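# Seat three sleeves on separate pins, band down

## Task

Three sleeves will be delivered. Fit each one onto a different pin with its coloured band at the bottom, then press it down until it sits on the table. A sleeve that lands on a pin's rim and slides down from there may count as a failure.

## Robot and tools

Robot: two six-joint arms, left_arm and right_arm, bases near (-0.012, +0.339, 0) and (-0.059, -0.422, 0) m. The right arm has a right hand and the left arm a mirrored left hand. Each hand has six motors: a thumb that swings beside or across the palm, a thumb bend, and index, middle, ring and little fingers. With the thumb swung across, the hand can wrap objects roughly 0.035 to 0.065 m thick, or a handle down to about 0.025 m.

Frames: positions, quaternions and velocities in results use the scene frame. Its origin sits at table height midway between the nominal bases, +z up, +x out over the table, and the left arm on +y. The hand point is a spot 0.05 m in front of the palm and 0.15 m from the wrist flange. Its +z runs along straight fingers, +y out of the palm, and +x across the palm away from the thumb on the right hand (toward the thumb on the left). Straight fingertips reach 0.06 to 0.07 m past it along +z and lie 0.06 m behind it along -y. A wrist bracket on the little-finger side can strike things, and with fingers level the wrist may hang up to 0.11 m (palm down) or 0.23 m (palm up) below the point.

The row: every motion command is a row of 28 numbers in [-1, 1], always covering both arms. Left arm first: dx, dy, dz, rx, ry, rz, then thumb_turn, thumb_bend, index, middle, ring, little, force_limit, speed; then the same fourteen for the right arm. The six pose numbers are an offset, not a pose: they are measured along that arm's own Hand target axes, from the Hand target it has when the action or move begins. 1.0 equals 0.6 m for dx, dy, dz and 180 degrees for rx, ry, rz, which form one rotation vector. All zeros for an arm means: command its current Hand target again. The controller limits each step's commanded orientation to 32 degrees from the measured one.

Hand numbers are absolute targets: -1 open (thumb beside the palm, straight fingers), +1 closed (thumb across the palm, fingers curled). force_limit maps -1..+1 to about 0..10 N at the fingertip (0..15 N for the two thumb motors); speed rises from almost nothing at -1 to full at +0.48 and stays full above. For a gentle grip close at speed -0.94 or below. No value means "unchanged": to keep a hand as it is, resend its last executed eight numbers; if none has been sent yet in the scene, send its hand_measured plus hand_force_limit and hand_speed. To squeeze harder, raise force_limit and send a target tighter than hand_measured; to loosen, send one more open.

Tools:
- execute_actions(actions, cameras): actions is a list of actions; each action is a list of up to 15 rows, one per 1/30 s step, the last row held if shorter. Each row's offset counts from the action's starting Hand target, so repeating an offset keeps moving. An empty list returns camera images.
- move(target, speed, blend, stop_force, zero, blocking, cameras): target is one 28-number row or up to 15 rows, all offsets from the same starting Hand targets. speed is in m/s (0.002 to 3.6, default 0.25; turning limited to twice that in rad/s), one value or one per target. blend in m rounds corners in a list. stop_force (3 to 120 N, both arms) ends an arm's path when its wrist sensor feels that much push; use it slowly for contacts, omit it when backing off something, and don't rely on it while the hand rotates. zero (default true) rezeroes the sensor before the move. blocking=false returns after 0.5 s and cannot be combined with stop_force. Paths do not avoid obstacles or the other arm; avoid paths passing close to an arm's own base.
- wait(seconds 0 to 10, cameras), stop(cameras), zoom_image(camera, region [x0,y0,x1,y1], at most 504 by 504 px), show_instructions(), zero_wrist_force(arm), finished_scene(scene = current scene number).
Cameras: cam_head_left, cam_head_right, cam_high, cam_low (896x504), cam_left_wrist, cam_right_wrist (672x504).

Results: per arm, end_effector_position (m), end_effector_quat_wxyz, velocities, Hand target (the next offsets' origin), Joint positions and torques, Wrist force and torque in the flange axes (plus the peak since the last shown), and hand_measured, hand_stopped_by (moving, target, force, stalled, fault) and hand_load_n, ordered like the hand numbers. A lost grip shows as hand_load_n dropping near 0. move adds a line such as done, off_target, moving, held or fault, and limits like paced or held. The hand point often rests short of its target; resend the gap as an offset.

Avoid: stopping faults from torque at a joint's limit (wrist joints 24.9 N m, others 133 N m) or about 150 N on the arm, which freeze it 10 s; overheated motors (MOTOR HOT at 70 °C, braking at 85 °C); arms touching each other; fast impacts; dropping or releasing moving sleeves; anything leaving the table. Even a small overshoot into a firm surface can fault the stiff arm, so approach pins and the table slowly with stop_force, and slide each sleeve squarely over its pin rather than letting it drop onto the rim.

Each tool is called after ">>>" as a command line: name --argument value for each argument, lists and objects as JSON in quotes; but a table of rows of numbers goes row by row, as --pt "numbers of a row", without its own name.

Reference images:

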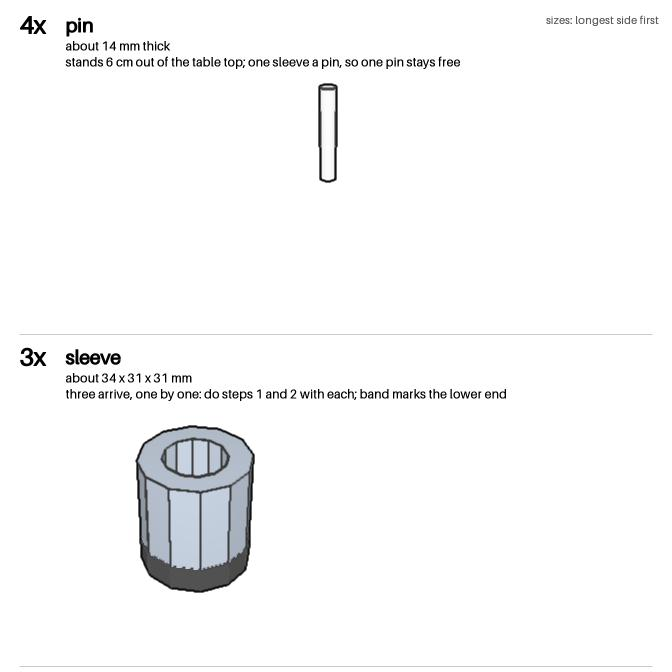

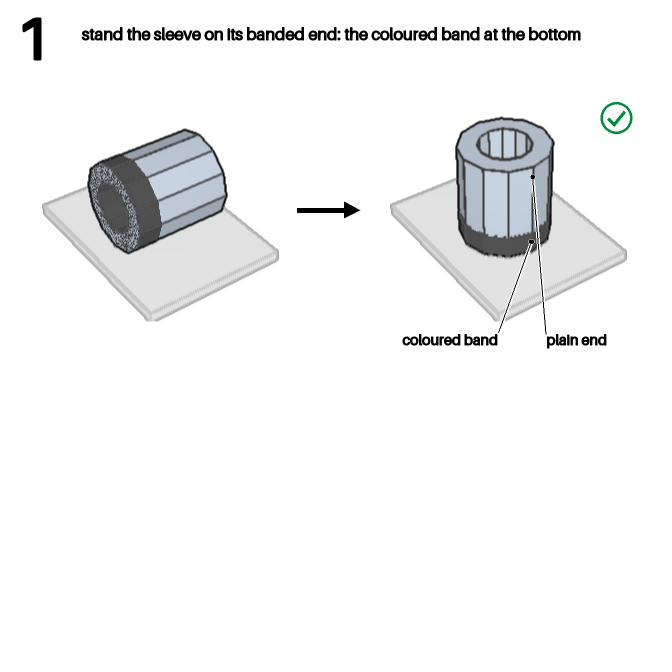

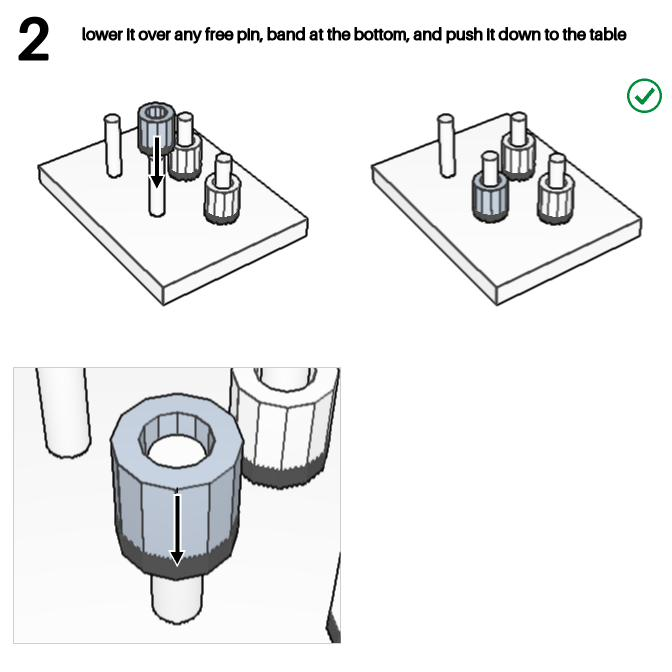

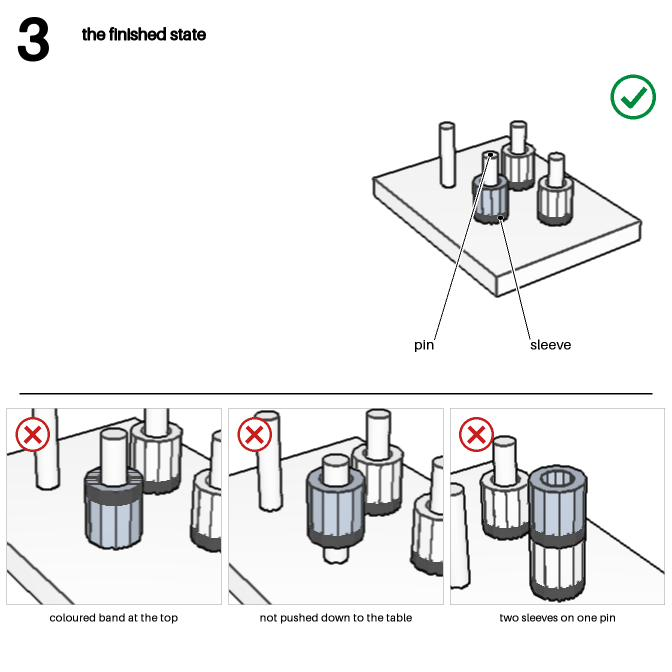

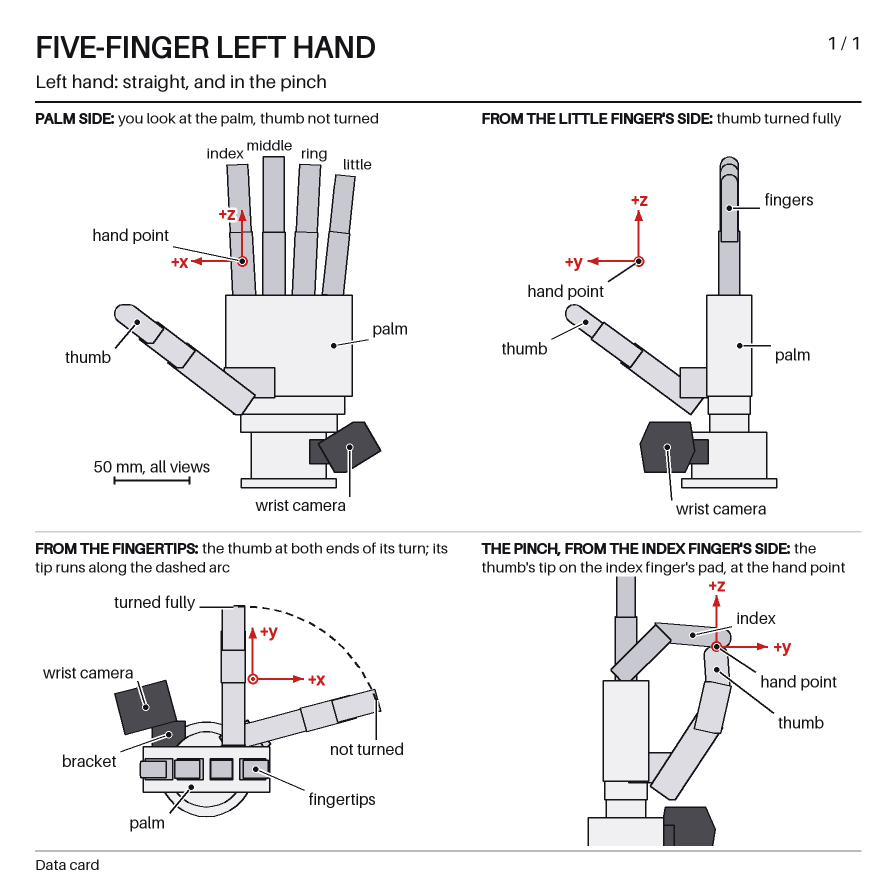

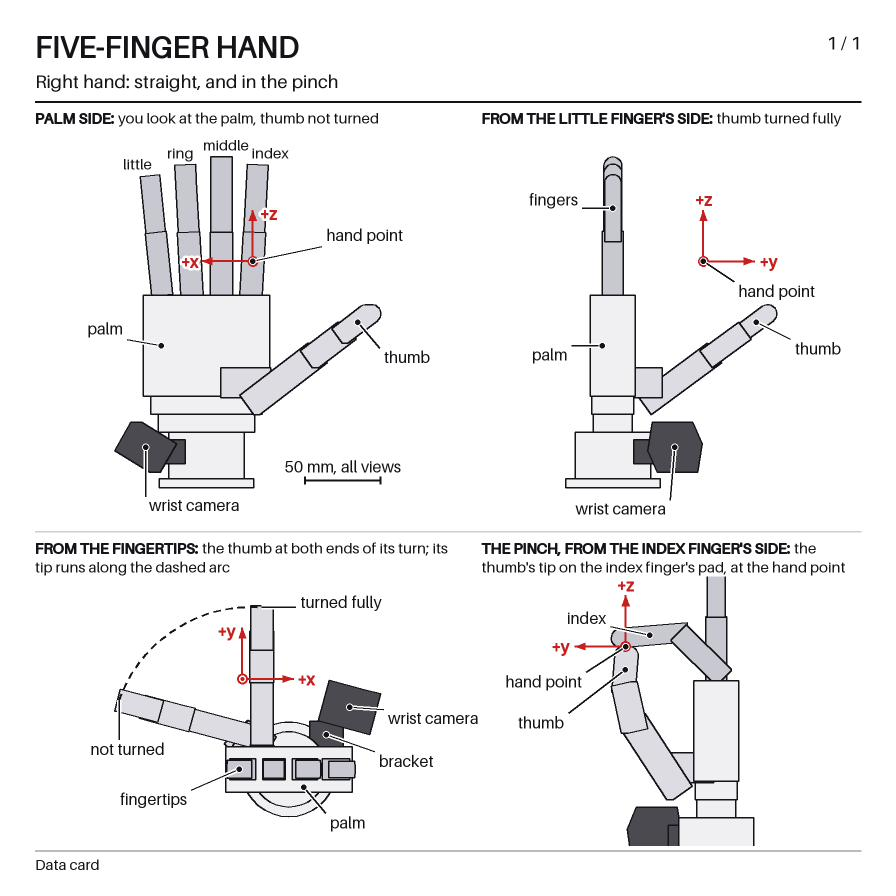

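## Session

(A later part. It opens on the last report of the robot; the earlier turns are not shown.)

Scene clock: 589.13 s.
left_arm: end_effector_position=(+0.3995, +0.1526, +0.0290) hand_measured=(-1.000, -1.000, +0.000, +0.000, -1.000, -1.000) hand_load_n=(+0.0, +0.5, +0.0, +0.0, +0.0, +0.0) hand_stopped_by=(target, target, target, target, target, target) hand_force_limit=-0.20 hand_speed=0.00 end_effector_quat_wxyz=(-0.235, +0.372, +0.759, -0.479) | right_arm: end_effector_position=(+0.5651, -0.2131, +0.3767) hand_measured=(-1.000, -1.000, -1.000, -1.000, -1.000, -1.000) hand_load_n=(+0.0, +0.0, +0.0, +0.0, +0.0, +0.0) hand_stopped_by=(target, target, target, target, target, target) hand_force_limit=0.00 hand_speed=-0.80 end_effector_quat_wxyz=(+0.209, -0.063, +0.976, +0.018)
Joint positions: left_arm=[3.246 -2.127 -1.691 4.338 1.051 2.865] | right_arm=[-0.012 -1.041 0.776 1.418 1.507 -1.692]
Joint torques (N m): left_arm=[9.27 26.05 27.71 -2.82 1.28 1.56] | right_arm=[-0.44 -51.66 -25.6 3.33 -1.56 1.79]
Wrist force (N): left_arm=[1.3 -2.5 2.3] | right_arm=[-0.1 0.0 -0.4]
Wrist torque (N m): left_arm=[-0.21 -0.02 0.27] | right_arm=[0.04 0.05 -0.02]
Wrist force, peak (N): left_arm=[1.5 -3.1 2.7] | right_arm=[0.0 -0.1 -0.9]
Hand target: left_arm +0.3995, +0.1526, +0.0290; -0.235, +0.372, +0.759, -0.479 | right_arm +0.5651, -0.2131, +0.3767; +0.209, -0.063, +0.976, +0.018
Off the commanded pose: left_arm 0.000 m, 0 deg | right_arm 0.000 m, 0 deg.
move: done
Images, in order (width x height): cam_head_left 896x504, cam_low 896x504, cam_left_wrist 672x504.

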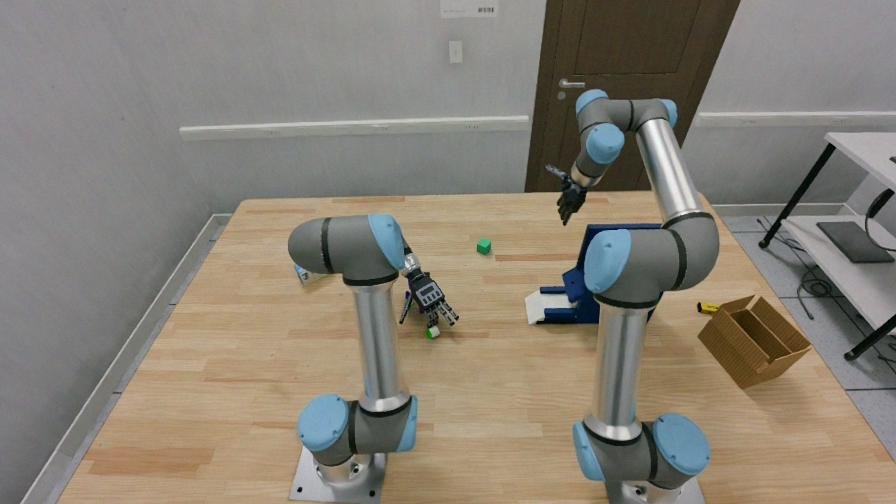

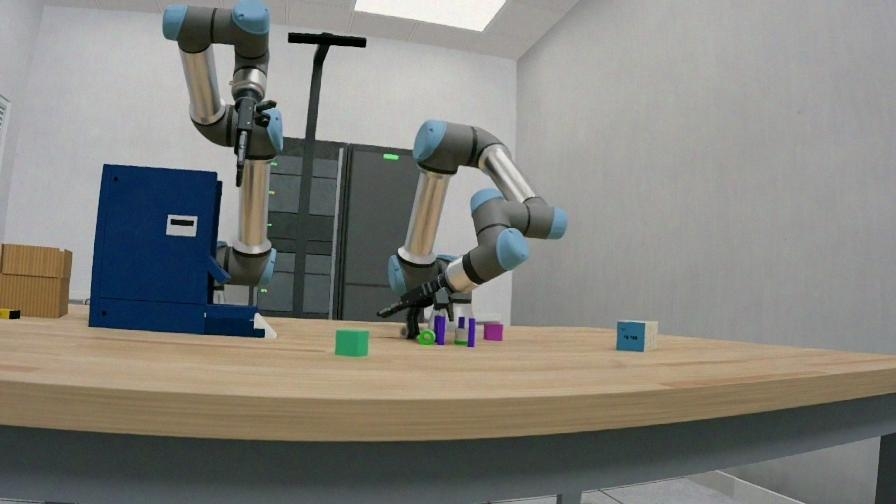

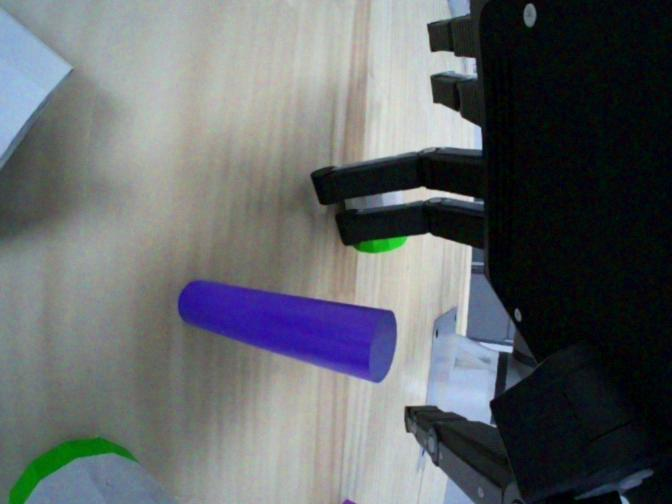

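>>> move --pt "0 -0.0903 -0.043 0 0 0 -1 -1 0 0 -1 -1 -0.2 0 0 0 0 0 0 0 -1 -1 -1 -1 -1 -1 0 -0.8" --pt "0.0083 -0.1154 0.0097 0 0 0 1 -0.5 -0.4 -0.4 -1 -1 -0.2 0 0 0 0 0 0 0 -1 -1 -1 -1 -1 -1 0 -0.8" --cameras '["cam_left_wrist", "cam_low", "cam_head_left"]' --speed 0.15 --blend '[0.02, 0]'

>>> zoom_image --camera "cam_left_wrist" --region '[100, 100, 450, 400]'

>>> zoom_image --camera "cam_low" --region '[370, 260, 490, 360]'

Scene clock: 598.77 s.
left_arm: end_effector_position=(+0.3687, +0.1350, +0.0890) hand_measured=(+1.000, -0.500, -0.400, -0.400, -1.000, -1.000) hand_load_n=(+0.0, +0.0, +0.0, +0.0, +0.0, +0.0) hand_stopped_by=(target, target, target, target, target, target) hand_force_limit=-0.20 hand_speed=0.00 end_effector_quat_wxyz=(-0.235, +0.372, +0.759, -0.479) | right_arm: end_effector_position=(+0.5651, -0.2131, +0.3767) hand_measured=(-1.000, -1.000, -1.000, -1.000, -1.000, -1.000) hand_load_n=(+0.0, +0.0, +0.0, +0.0, +0.0, +0.0) hand_stopped_by=(target, target, target, target, target, target) hand_force_limit=0.00 hand_speed=-0.80 end_effector_quat_wxyz=(+0.209, -0.063, +0.976, +0.018)
Joint positions: left_arm=[3.219 -1.989 -1.729 4.245 1.027 2.849] | right_arm=[-0.012 -1.041 0.776 1.418 1.507 -1.692]
Joint torques (N m): left_arm=[8.59 21.89 5.34 0.3 -0.24 1.64] | right_arm=[-0.67 -51.77 -25.47 3.42 -1.61 1.99]
Wrist force (N): left_arm=[1.6 -2.7 2.3] | right_arm=[0.1 -0.1 -0.7]
Wrist torque (N m): left_arm=[-0.24 -0.07 0.25] | right_arm=[0.04 0.02 0.00]
Wrist force, peak (N): left_arm=[1.7 -3.4 3.5] | right_arm=[-0.4 -0.2 -0.8]
Hand target: left_arm +0.3687, +0.1350, +0.0890; -0.235, +0.372, +0.759, -0.479 | right_arm +0.5651, -0.2131, +0.3767; +0.209, -0.063, +0.976, +0.018
Off the commanded pose: left_arm 0.000 m, 0 deg | right_arm 0.000 m, 0 deg.
move: done; blend cut to 0.0177 m at target 1
Images, in order (width x height): cam_head_left 896x504, cam_low 896x504, cam_left_wrist 672x504.

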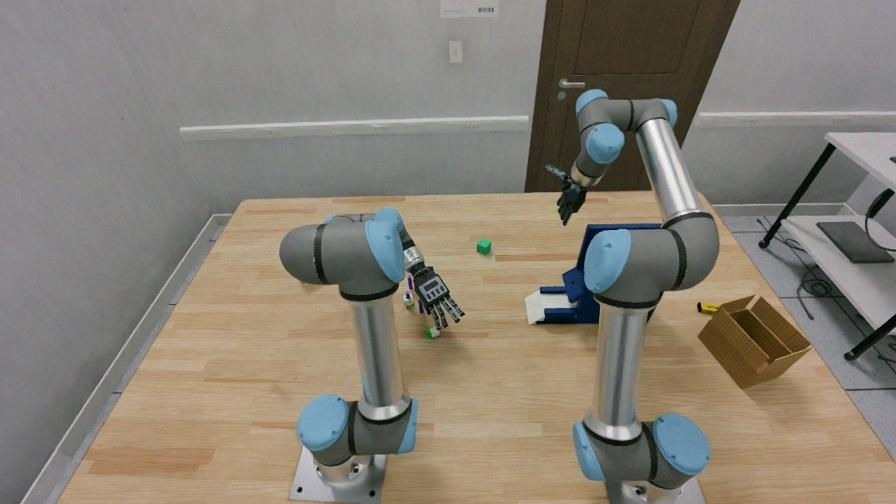

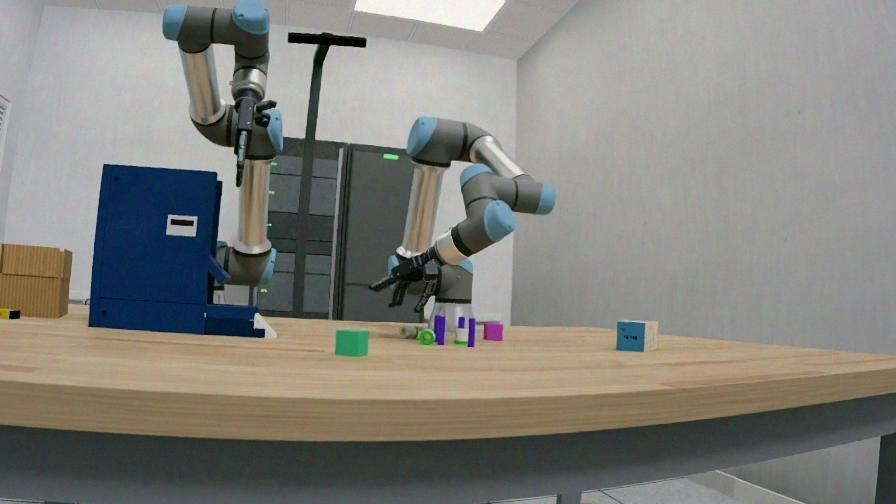

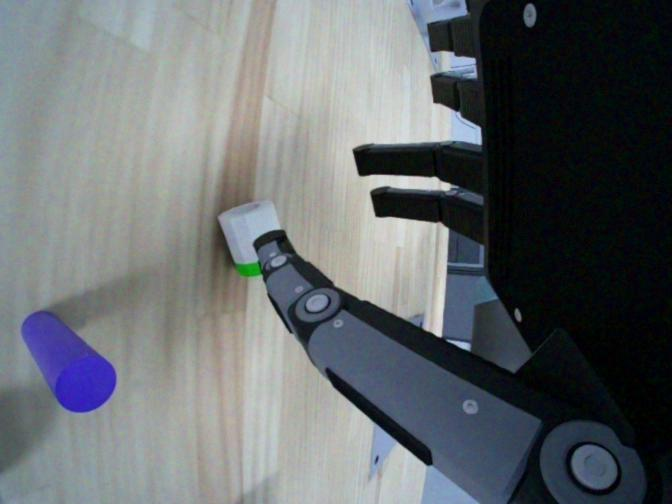

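Scaled by 1.440 from the camera's 672x504 image, which has a finer 960x720 frame.

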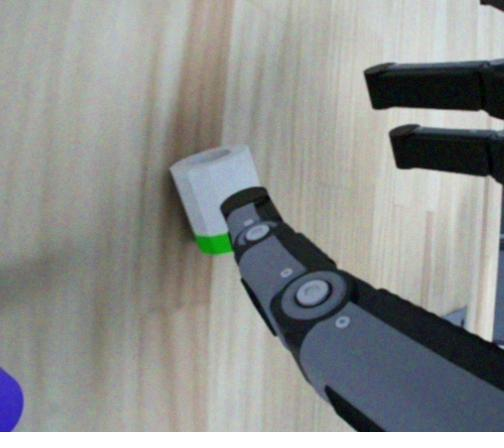

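Scaled by 4.200 from the camera's 896x504 image, which has a finer 1280x720 frame.

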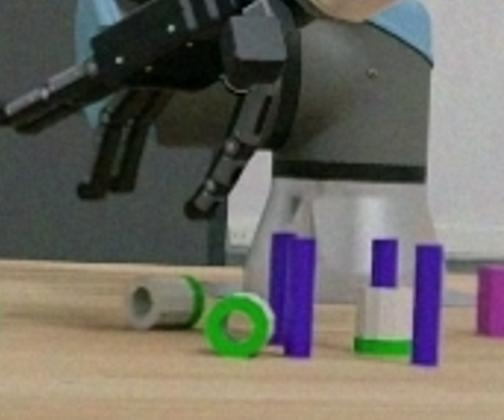

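>>> move --target '[0.0275, 0.0589, 0.0528, 0, 0.0677, 0.0323, 1, -0.5, -0.4, -0.4, -1, -1, -0.2, 0, 0, 0, 0, 0, 0, 0, -1, -1, -1, -1, -1, -1, 0, -0.8]' --cameras '["cam_left_wrist", "cam_low", "cam_head_left"]' --speed 0.1 --stop_force 6

>>> zoom_image --camera "cam_left_wrist" --region '[180, 120, 420, 300]'

>>> zoom_image --camera "cam_low" --region '[370, 260, 490, 360]'

>>> zoom_image --camera "cam_head_left" --region '[390, 260, 490, 360]'

Scene clock: 613.93 s.
left_arm: end_effector_position=(+0.3480, +0.1399, +0.0435) hand_measured=(+1.000, -0.500, -0.400, -0.400, -1.000, -1.000) hand_load_n=(+0.0, +0.0, +0.0, +0.0, +0.0, +0.0) hand_stopped_by=(target, target, target, target, target, target) hand_force_limit=-0.20 hand_speed=0.00 end_effector_quat_wxyz=(-0.290, +0.459, +0.710, -0.448) | right_arm: end_effector_position=(+0.5651, -0.2131, +0.3767) hand_measured=(-1.000, -1.000, -1.000, -1.000, -1.000, -1.000) hand_load_n=(+0.0, +0.0, +0.0, +0.0, +0.0, +0.0) hand_stopped_by=(target, target, target, target, target, target) hand_force_limit=0.00 hand_speed=-0.80 end_effector_quat_wxyz=(+0.209, -0.063, +0.976, +0.018)
Joint positions: left_arm=[3.148 -2.068 -1.739 4.294 1.172 2.939] | right_arm=[-0.012 -1.041 0.776 1.418 1.507 -1.692]
Joint torques (N m): left_arm=[10 51.07 27.96 -3.04 0.61 -2.14] | right_arm=[-0.66 -51.58 -25.34 3.46 -1.4 1.86]
Wrist force (N): left_arm=[1.6 -2.6 2.2] | right_arm=[-0.1 -0.1 -0.6]
Wrist torque (N m): left_arm=[-0.26 -0.05 0.26] | right_arm=[0.02 0.05 -0.02]
Wrist force, peak (N): left_arm=[1.6 -2.9 2.5] | right_arm=[0.0 -0.1 -0.9]
Hand target: left_arm +0.3480, +0.1399, +0.0435; -0.290, +0.459, +0.710, -0.448 | right_arm +0.5651, -0.2131, +0.3767; +0.209, -0.063, +0.976, +0.018
Off the commanded pose: left_arm 0.000 m, 0 deg | right_arm 0.000 m, 0 deg.
move: done
Images, in order (width x height): cam_head_left 896x504, cam_low 896x504, cam_left_wrist 672x504.

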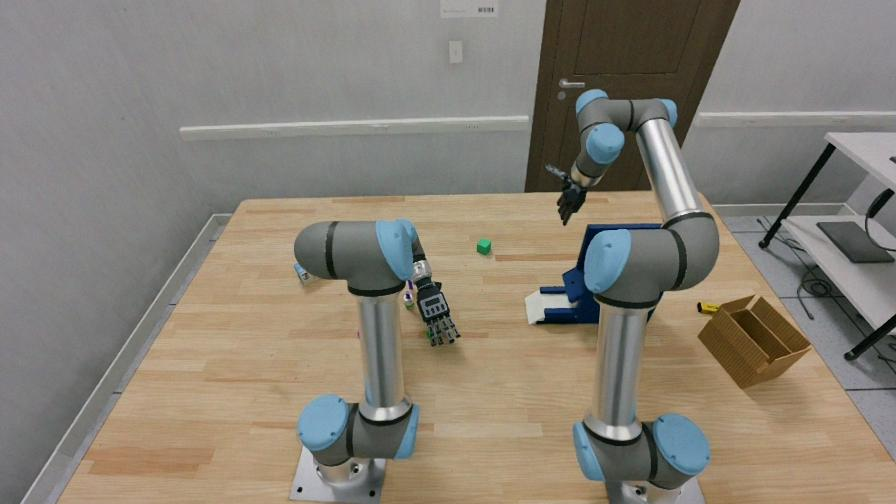

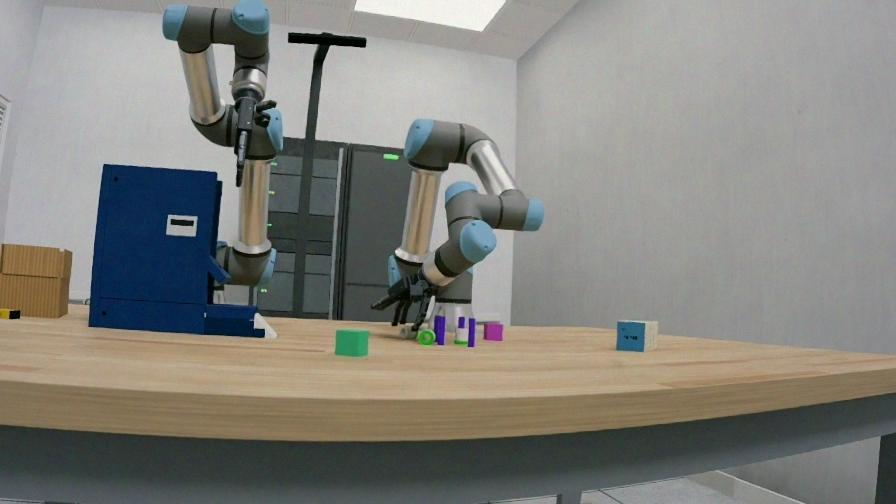

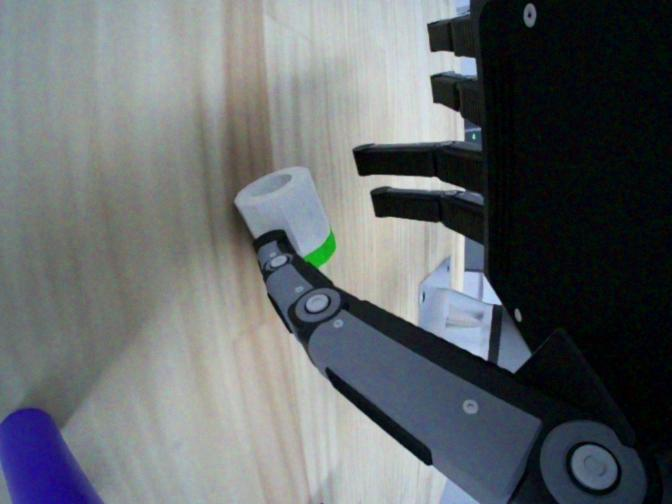

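Scaled by 2.100 from the camera's 672x504 image, which has a finer 960x720 frame.

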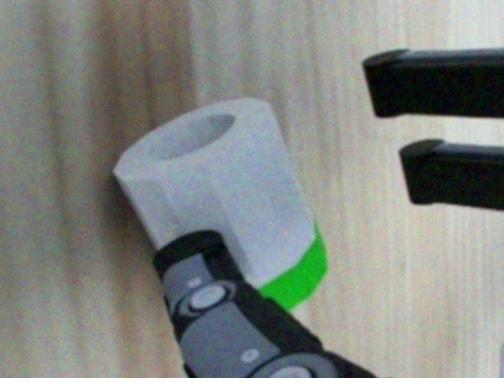

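Scaled by 4.200 from the camera's 896x504 image, which has a finer 1280x720 frame.

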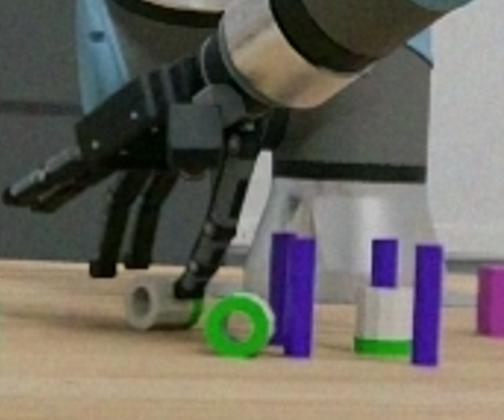

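Scaled by 5.040 from the camera's 896x504 image, which has a finer 1280x720 frame.

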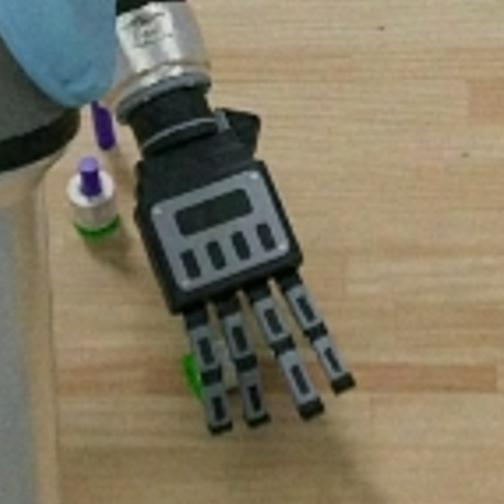

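>>> move --target '[-0.005, 0.023, 0.0017, 0, 0, 0, 1, -0.5, -0.4, -0.4, -1, -1, -0.2, 0, 0, 0, 0, 0, 0, 0, -1, -1, -1, -1, -1, -1, 0, -0.8]' --speed 0.05 --stop_force 6

>>> move --target '[0, 0, 0, 0, 0, 0, 1, -0.5, 0, 0, -1, -1, -0.4, -0.9, 0, 0, 0, 0, 0, 0, -1, -1, -1, -1, -1, -1, 0, -0.8]' --cameras '["cam_left_wrist", "cam_low"]'

>>> zoom_image --camera "cam_left_wrist" --region '[180, 120, 420, 300]'

>>> zoom_image --camera "cam_low" --region '[370, 260, 490, 360]'

Scene clock: 621.97 s.
left_arm: end_effector_position=(+0.3538, +0.1392, +0.0306) hand_measured=(+1.000, -0.500, -0.400, -0.400, -1.000, -1.000) hand_load_n=(+0.0, +0.0, +0.0, +0.0, +0.0, +0.0) hand_stopped_by=(target, target, target, target, target, target) hand_force_limit=-0.20 hand_speed=0.00 end_effector_quat_wxyz=(-0.290, +0.459, +0.710, -0.448) | right_arm: end_effector_position=(+0.5651, -0.2131, +0.3767) hand_measured=(-1.000, -1.000, -1.000, -1.000, -1.000, -1.000) hand_load_n=(+0.0, -0.5, +0.0, +0.0, +0.0, +0.0) hand_stopped_by=(target, target, target, target, target, target) hand_force_limit=0.00 hand_speed=-0.80 end_effector_quat_wxyz=(+0.209, -0.063, +0.976, +0.018)
Joint positions: left_arm=[3.147 -2.099 -1.73 4.316 1.171 2.938] | right_arm=[-0.012 -1.041 0.776 1.418 1.507 -1.692]
Joint torques (N m): left_arm=[-8.63 51.65 3.57 -2.97 -0.42 -1.32] | right_arm=[-0.47 -52.06 -25.76 3.36 -1.47 1.85]
Wrist force (N): left_arm=[1.4 -2.6 2.3] | right_arm=[-0.1 -0.2 -0.5]
Wrist torque (N m): left_arm=[-0.27 -0.01 0.29] | right_arm=[0.01 0.05 -0.02]
Wrist force, peak (N): left_arm=[1.6 -3.1 2.2] | right_arm=[-0.4 0.1 -0.8]
Hand target: left_arm +0.3538, +0.1392, +0.0306; -0.290, +0.459, +0.710, -0.448 | right_arm +0.5651, -0.2131, +0.3767; +0.209, -0.063, +0.976, +0.018
Off the commanded pose: left_arm 0.000 m, 0 deg | right_arm 0.000 m, 0 deg.
move: done

Scene clock: 623.67 s.
left_arm: end_effector_position=(+0.3538, +0.1392, +0.0306) hand_measured=(+1.000, -0.500, +0.000, +0.000, -1.000, -1.000) hand_load_n=(+0.0, +0.5, +0.0, +0.5, +0.0, +0.0) hand_stopped_by=(target, target, target, target, target, target) hand_force_limit=-0.40 hand_speed=-0.90 end_effector_quat_wxyz=(-0.290, +0.459, +0.710, -0.448) | right_arm: end_effector_position=(+0.5651, -0.2131, +0.3767) hand_measured=(-1.000, -1.000, -1.000, -1.000, -1.000, -1.000) hand_load_n=(+0.0, +0.0, +0.0, +0.0, +0.0, +0.0) hand_stopped_by=(target, target, target, target, target, target) hand_force_limit=0.00 hand_speed=-0.80 end_effector_quat_wxyz=(+0.209, -0.063, +0.976, +0.018)
Joint positions: left_arm=[3.147 -2.099 -1.73 4.316 1.171 2.938] | right_arm=[-0.012 -1.041 0.776 1.418 1.507 -1.692]
Joint torques (N m): left_arm=[-7.62 51 3.43 -2.52 0.8 -0.33] | right_arm=[-1.03 -51.88 -25.52 3.35 -1.47 1.96]
Wrist force (N): left_arm=[1.4 -2.8 2.1] | right_arm=[-0.1 -0.1 -0.6]
Wrist torque (N m): left_arm=[-0.25 -0.02 0.29] | right_arm=[0.02 0.04 -0.02]
Wrist force, peak (N): left_arm=[1.5 -2.7 2.6] | right_arm=[-0.2 -0.1 -0.9]
Hand target: left_arm +0.3538, +0.1392, +0.0306; -0.290, +0.459, +0.710, -0.448 | right_arm +0.5651, -0.2131, +0.3767; +0.209, -0.063, +0.976, +0.018
Off the commanded pose: left_arm 0.000 m, 0 deg | right_arm 0.000 m, 0 deg.
move: done
Images, in order (width x height): cam_low 896x504, cam_left_wrist 672x504.

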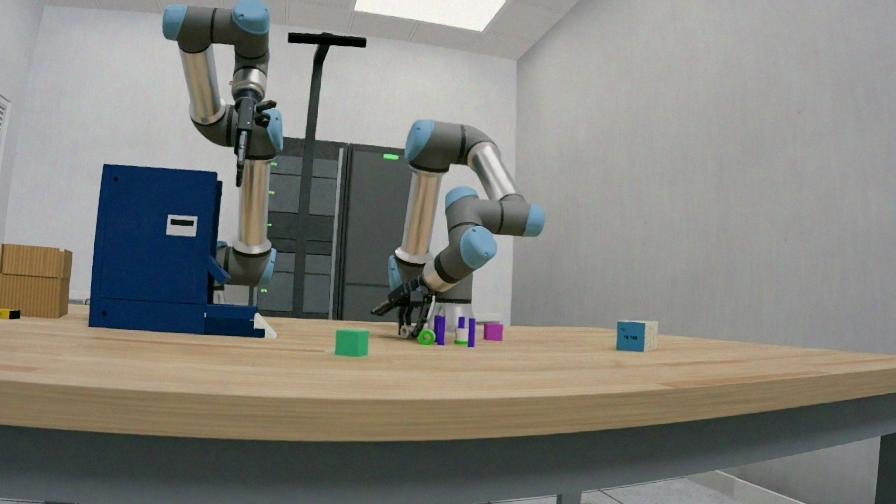

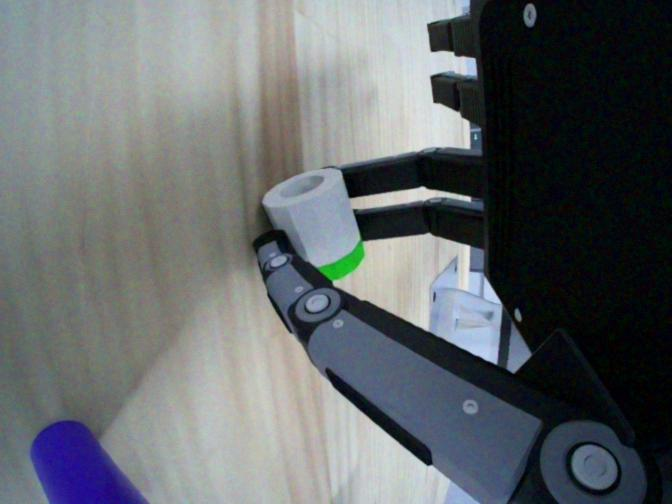

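Scaled by 2.100 from the camera's 672x504 image, which has a finer 960x720 frame.

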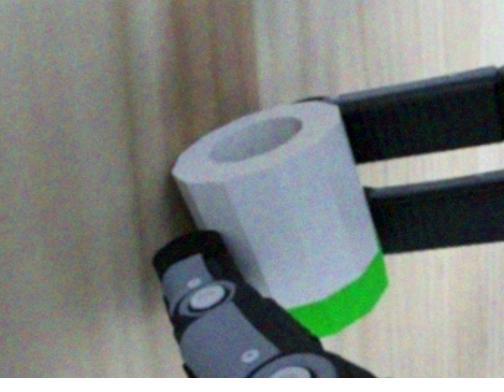

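Scaled by 4.200 from the camera's 896x504 image, which has a finer 1280x720 frame.

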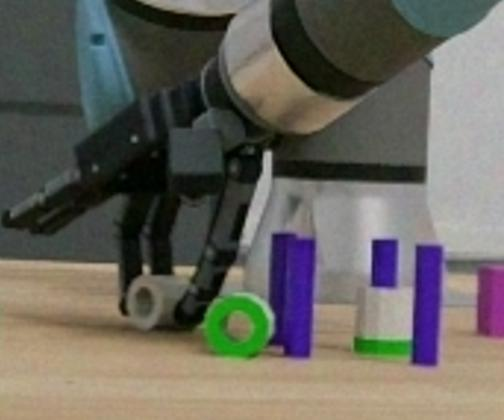

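>>> move --target '[0, 0, 0, 0, 0, 0, 1, 0.3, 0, 0, -1, -1, -0.2, -0.93, 0, 0, 0, 0, 0, 0, -1, -1, -1, -1, -1, -1, 0, -0.8]' --cameras '["cam_left_wrist"]'

>>> zoom_image --camera "cam_left_wrist" --region '[180, 120, 420, 300]'

Scene clock: 627.80 s.
left_arm: end_effector_position=(+0.3538, +0.1392, +0.0306) hand_measured=(+1.000, -0.468, +0.000, +0.000, -1.000, -1.000) hand_load_n=(-1.0, +6.0, +2.0, +5.0, +0.0, +0.0) hand_stopped_by=(target, force, target, target, target, target) hand_force_limit=-0.20 hand_speed=-0.93 end_effector_quat_wxyz=(-0.290, +0.459, +0.710, -0.448) | right_arm: end_effector_position=(+0.5651, -0.2131, +0.3767) hand_measured=(-1.000, -1.000, -1.000, -1.000, -1.000, -1.000) hand_load_n=(+0.0, -0.5, +0.0, +0.0, +0.0, +0.0) hand_stopped_by=(target, target, target, target, target, target) hand_force_limit=0.00 hand_speed=-0.80 end_effector_quat_wxyz=(+0.209, -0.063, +0.976, +0.018)
Joint positions: left_arm=[3.147 -2.099 -1.73 4.316 1.171 2.938] | right_arm=[-0.012 -1.041 0.776 1.418 1.507 -1.692]
Joint torques (N m): left_arm=[-6.3 52.28 6.14 -0.64 0.67 1.26] | right_arm=[-0.69 -51.66 -25.72 3.27 -1.43 1.87]
Wrist force (N): left_arm=[1.5 -2.3 2.3] | right_arm=[0.2 -0.1 -0.4]
Wrist torque (N m): left_arm=[-0.25 -0.04 0.30] | right_arm=[0.01 0.00 0.00]
Wrist force, peak (N): left_arm=[1.5 -3.0 2.3] | right_arm=[-0.1 -0.3 -0.9]
Hand target: left_arm +0.3538, +0.1392, +0.0306; -0.290, +0.459, +0.710, -0.448 | right_arm +0.5651, -0.2131, +0.3767; +0.209, -0.063, +0.976, +0.018
Off the commanded pose: left_arm 0.000 m, 0 deg | right_arm 0.000 m, 0 deg.
move: done
Images, in order (width x height): cam_left_wrist 672x504.

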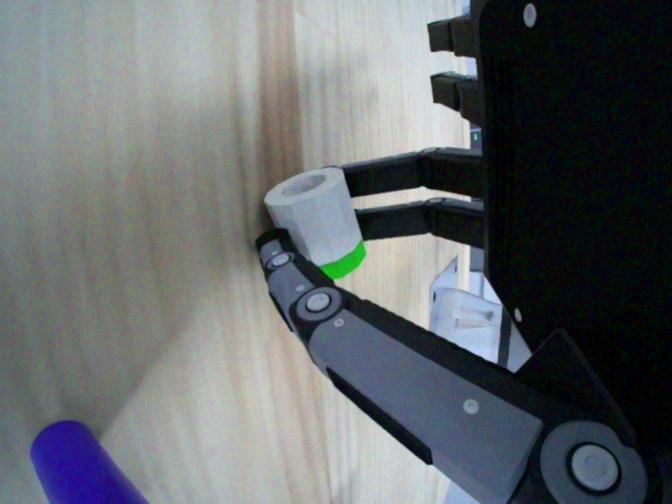

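Scaled by 2.100 from the camera's 672x504 image, which has a finer 960x720 frame.

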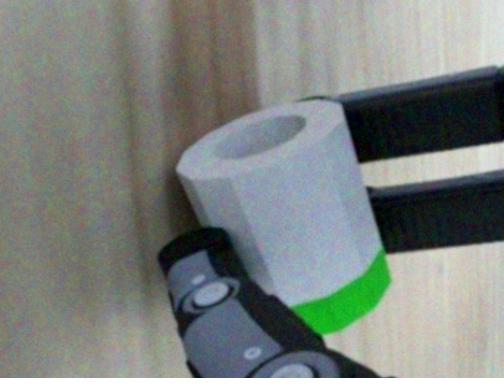

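>>> move --pt "0 -0.1806 -0.086 0 0 0 1 0.3 0 0 -1 -1 -0.2 -0.93 0 0 0 0 0 0 -1 -1 -1 -1 -1 -1 0 -0.8" --pt "0 -0.1806 -0.086 0 -0.215 0.4515 1 0.3 0 0 -1 -1 -0.2 -0.93 0 0 0 0 0 0 -1 -1 -1 -1 -1 -1 0 -0.8" --speed 0.35 --blend '[0.03, 0]'

Scene clock: 640.57 s.
left_arm: end_effector_position=(+0.3537, +0.1392, +0.1506) hand_measured=(+1.000, -0.468, +0.000, +0.000, -1.000, -1.000) hand_load_n=(-1.0, +6.0, +2.0, +5.0, +0.0, +0.0) hand_stopped_by=(target, force, target, target, target, target) hand_force_limit=-0.20 hand_speed=-0.93 end_effector_quat_wxyz=(+0.297, +0.642, +0.297, -0.641) | right_arm: end_effector_position=(+0.5651, -0.2131, +0.3767) hand_measured=(-1.000, -1.000, -1.000, -1.000, -1.000, -1.000) hand_load_n=(+0.0, -0.5, +0.0, +0.0, +0.0, +0.0) hand_stopped_by=(target, target, target, target, target, target) hand_force_limit=0.00 hand_speed=-0.80 end_effector_quat_wxyz=(+0.209, -0.063, +0.976, +0.018)
Joint positions: left_arm=[3.511 -2 -1.893 3.894 1.045 4.712] | right_arm=[-0.012 -1.041 0.776 1.418 1.507 -1.692]
Joint torques (N m): left_arm=[-7.78 42.97 27.54 1.22 -1.7 1.66] | right_arm=[-0.12 -52.07 -25 3.34 -1.41 1.79]
Wrist force (N): left_arm=[-1.3 -0.2 1.9] | right_arm=[-0.3 -0.2 -0.6]
Wrist torque (N m): left_arm=[-0.25 0.08 -0.02] | right_arm=[0.02 0.08 -0.03]
Wrist force, peak (N): left_arm=[1.1 -4.1 1.6] | right_arm=[-0.1 0.1 -1.0]
Hand target: left_arm +0.3537, +0.1392, +0.1506; +0.297, +0.642, +0.297, -0.641 | right_arm +0.5651, -0.2131, +0.3767; +0.209, -0.063, +0.976, +0.018
Off the commanded pose: left_arm 0.000 m, 0 deg | right_arm 0.000 m, 0 deg.
move: done

>>> move --target '[0.051, 0.0892, -0.1108, -0.5544, 0, 0, 1, 0.3, 0, 0, -1, -1, -0.2, -0.93, 0, 0, 0, 0, 0, 0, -1, -1, -1, -1, -1, -1, 0, -0.8]' --cameras '["all"]' --speed 0.4

>>> zoom_image --camera "cam_left_wrist" --region '[120, 150, 420, 400]'

>>> zoom_image --camera "cam_low" --region '[400, 270, 490, 350]'

>>> zoom_image --camera "cam_high" --region '[460, 240, 560, 340]'

>>> zoom_image --camera "cam_head_left" --region '[380, 250, 470, 340]'

Scene clock: 647.27 s.
left_arm: end_effector_position=(+0.4376, +0.1553, +0.1201) hand_measured=(+1.000, -0.468, +0.000, +0.000, -1.000, -1.000) hand_load_n=(-1.0, +5.5, +2.5, +5.0, +0.0, +0.0) hand_stopped_by=(target, force, target, target, target, target) hand_force_limit=-0.20 hand_speed=-0.93 end_effector_quat_wxyz=(+0.682, +0.186, +0.682, -0.186) end_effector_velocity=(-0.001, +0.001, -0.001) end_effector_angular_velocity=(+0.001, +0.002, +0.005) | right_arm: end_effector_position=(+0.5651, -0.2131, +0.3767) hand_measured=(-1.000, -1.000, -1.000, -1.000, -1.000, -1.000) hand_load_n=(+0.0, +0.0, +0.0, +0.0, +0.0, +0.0) hand_stopped_by=(target, target, target, target, target, target) hand_force_limit=0.00 hand_speed=-0.80 end_effector_quat_wxyz=(+0.209, -0.063, +0.976, +0.018)
Joint positions: left_arm=[3.295 -1.541 -2.634 4.176 -0.914 4.713] | right_arm=[-0.012 -1.041 0.776 1.418 1.507 -1.692]
Joint velocities: left_arm=[-0.002 0 -0.002 -0.001 -0.007 0.002] | right_arm=[within noise]
Joint torques (N m): left_arm=[-9.8 24.73 0.55 -1.29 -1.79 0.91] | right_arm=[-0.36 -51.68 -25.71 3.42 -1.49 1.8]
Wrist force (N): left_arm=[-1.1 -0.1 1.9] | right_arm=[0.0 0.2 -0.5]
Wrist torque (N m): left_arm=[-0.25 0.08 -0.11] | right_arm=[0.07 0.04 0.00]
Wrist force, peak (N): left_arm=[-1.2 -0.5 2.3] | right_arm=[-0.2 0.1 -0.9]
Hand target: left_arm +0.4376, +0.1553, +0.1201; +0.682, +0.186, +0.682, -0.186 | right_arm +0.5651, -0.2131, +0.3767; +0.209, -0.063, +0.976, +0.018
Off the commanded pose: left_arm 0.000 m, 0 deg | right_arm 0.000 m, 0 deg.
move: done

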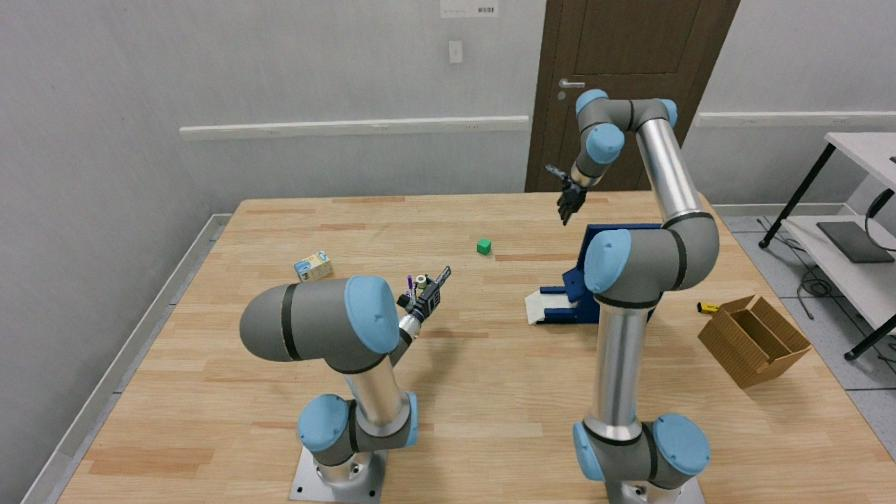

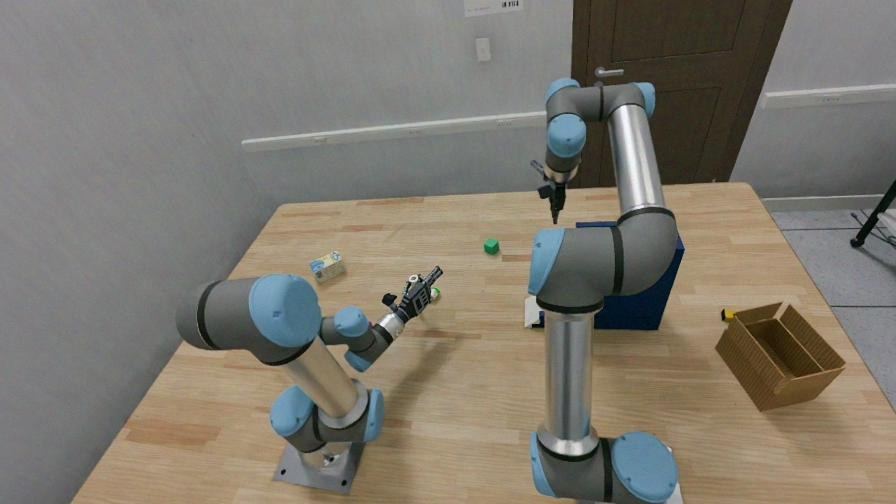

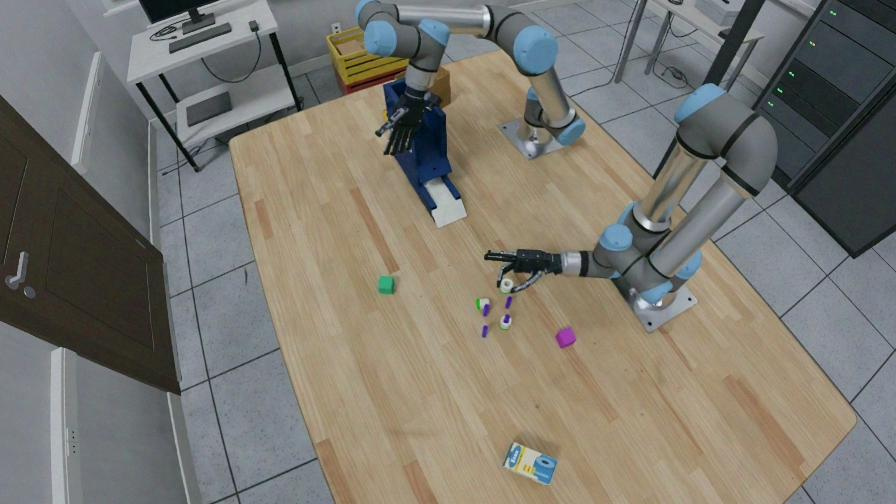

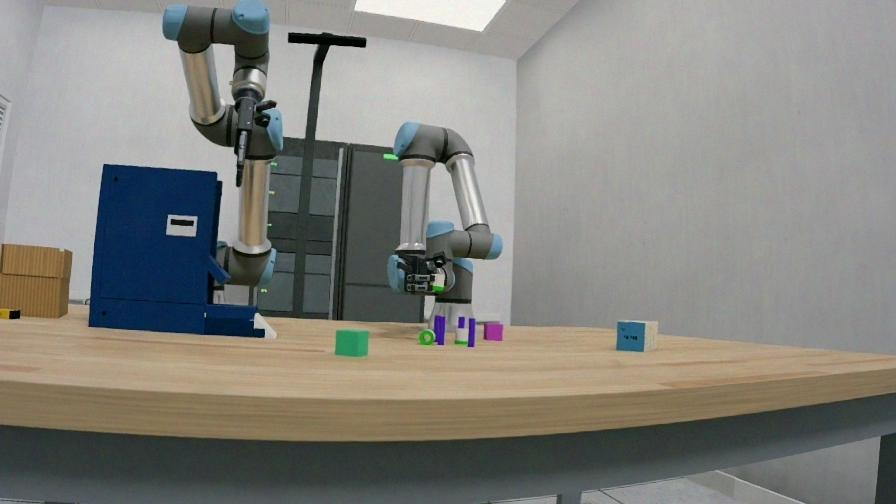

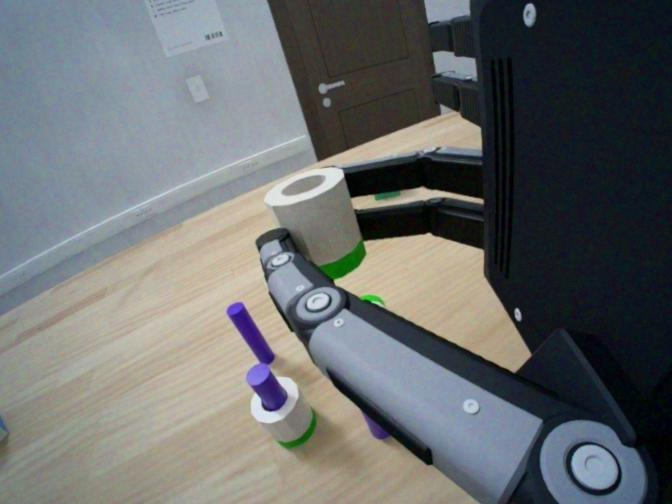

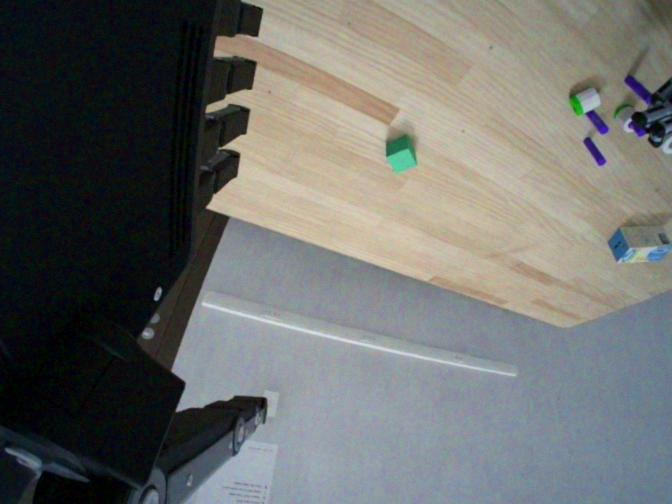

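Scaled by 1.680 from the camera's 672x504 image, which has a finer 960x720 frame.

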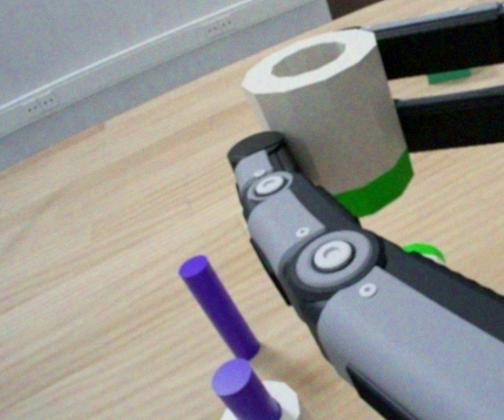

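Scaled by 5.600 from the camera's 896x504 image, which has a finer 1280x720 frame.

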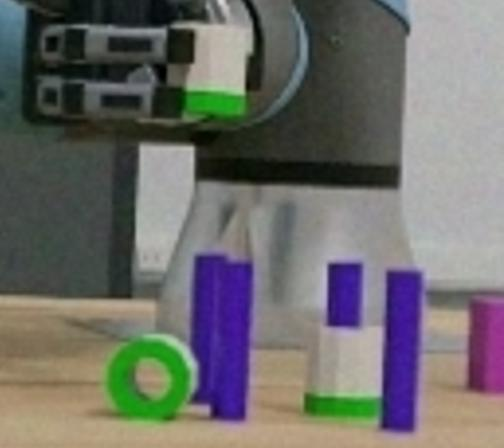

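Scaled by 5.040 from the camera's 896x504 image, which has a finer 1280x720 frame.

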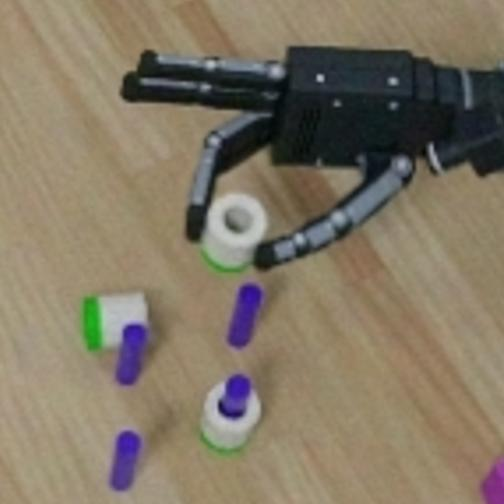

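Scaled by 5.600 from the camera's 896x504 image, which has a finer 1280x720 frame.

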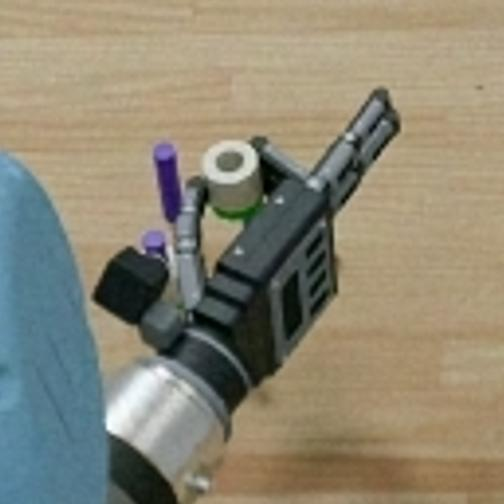

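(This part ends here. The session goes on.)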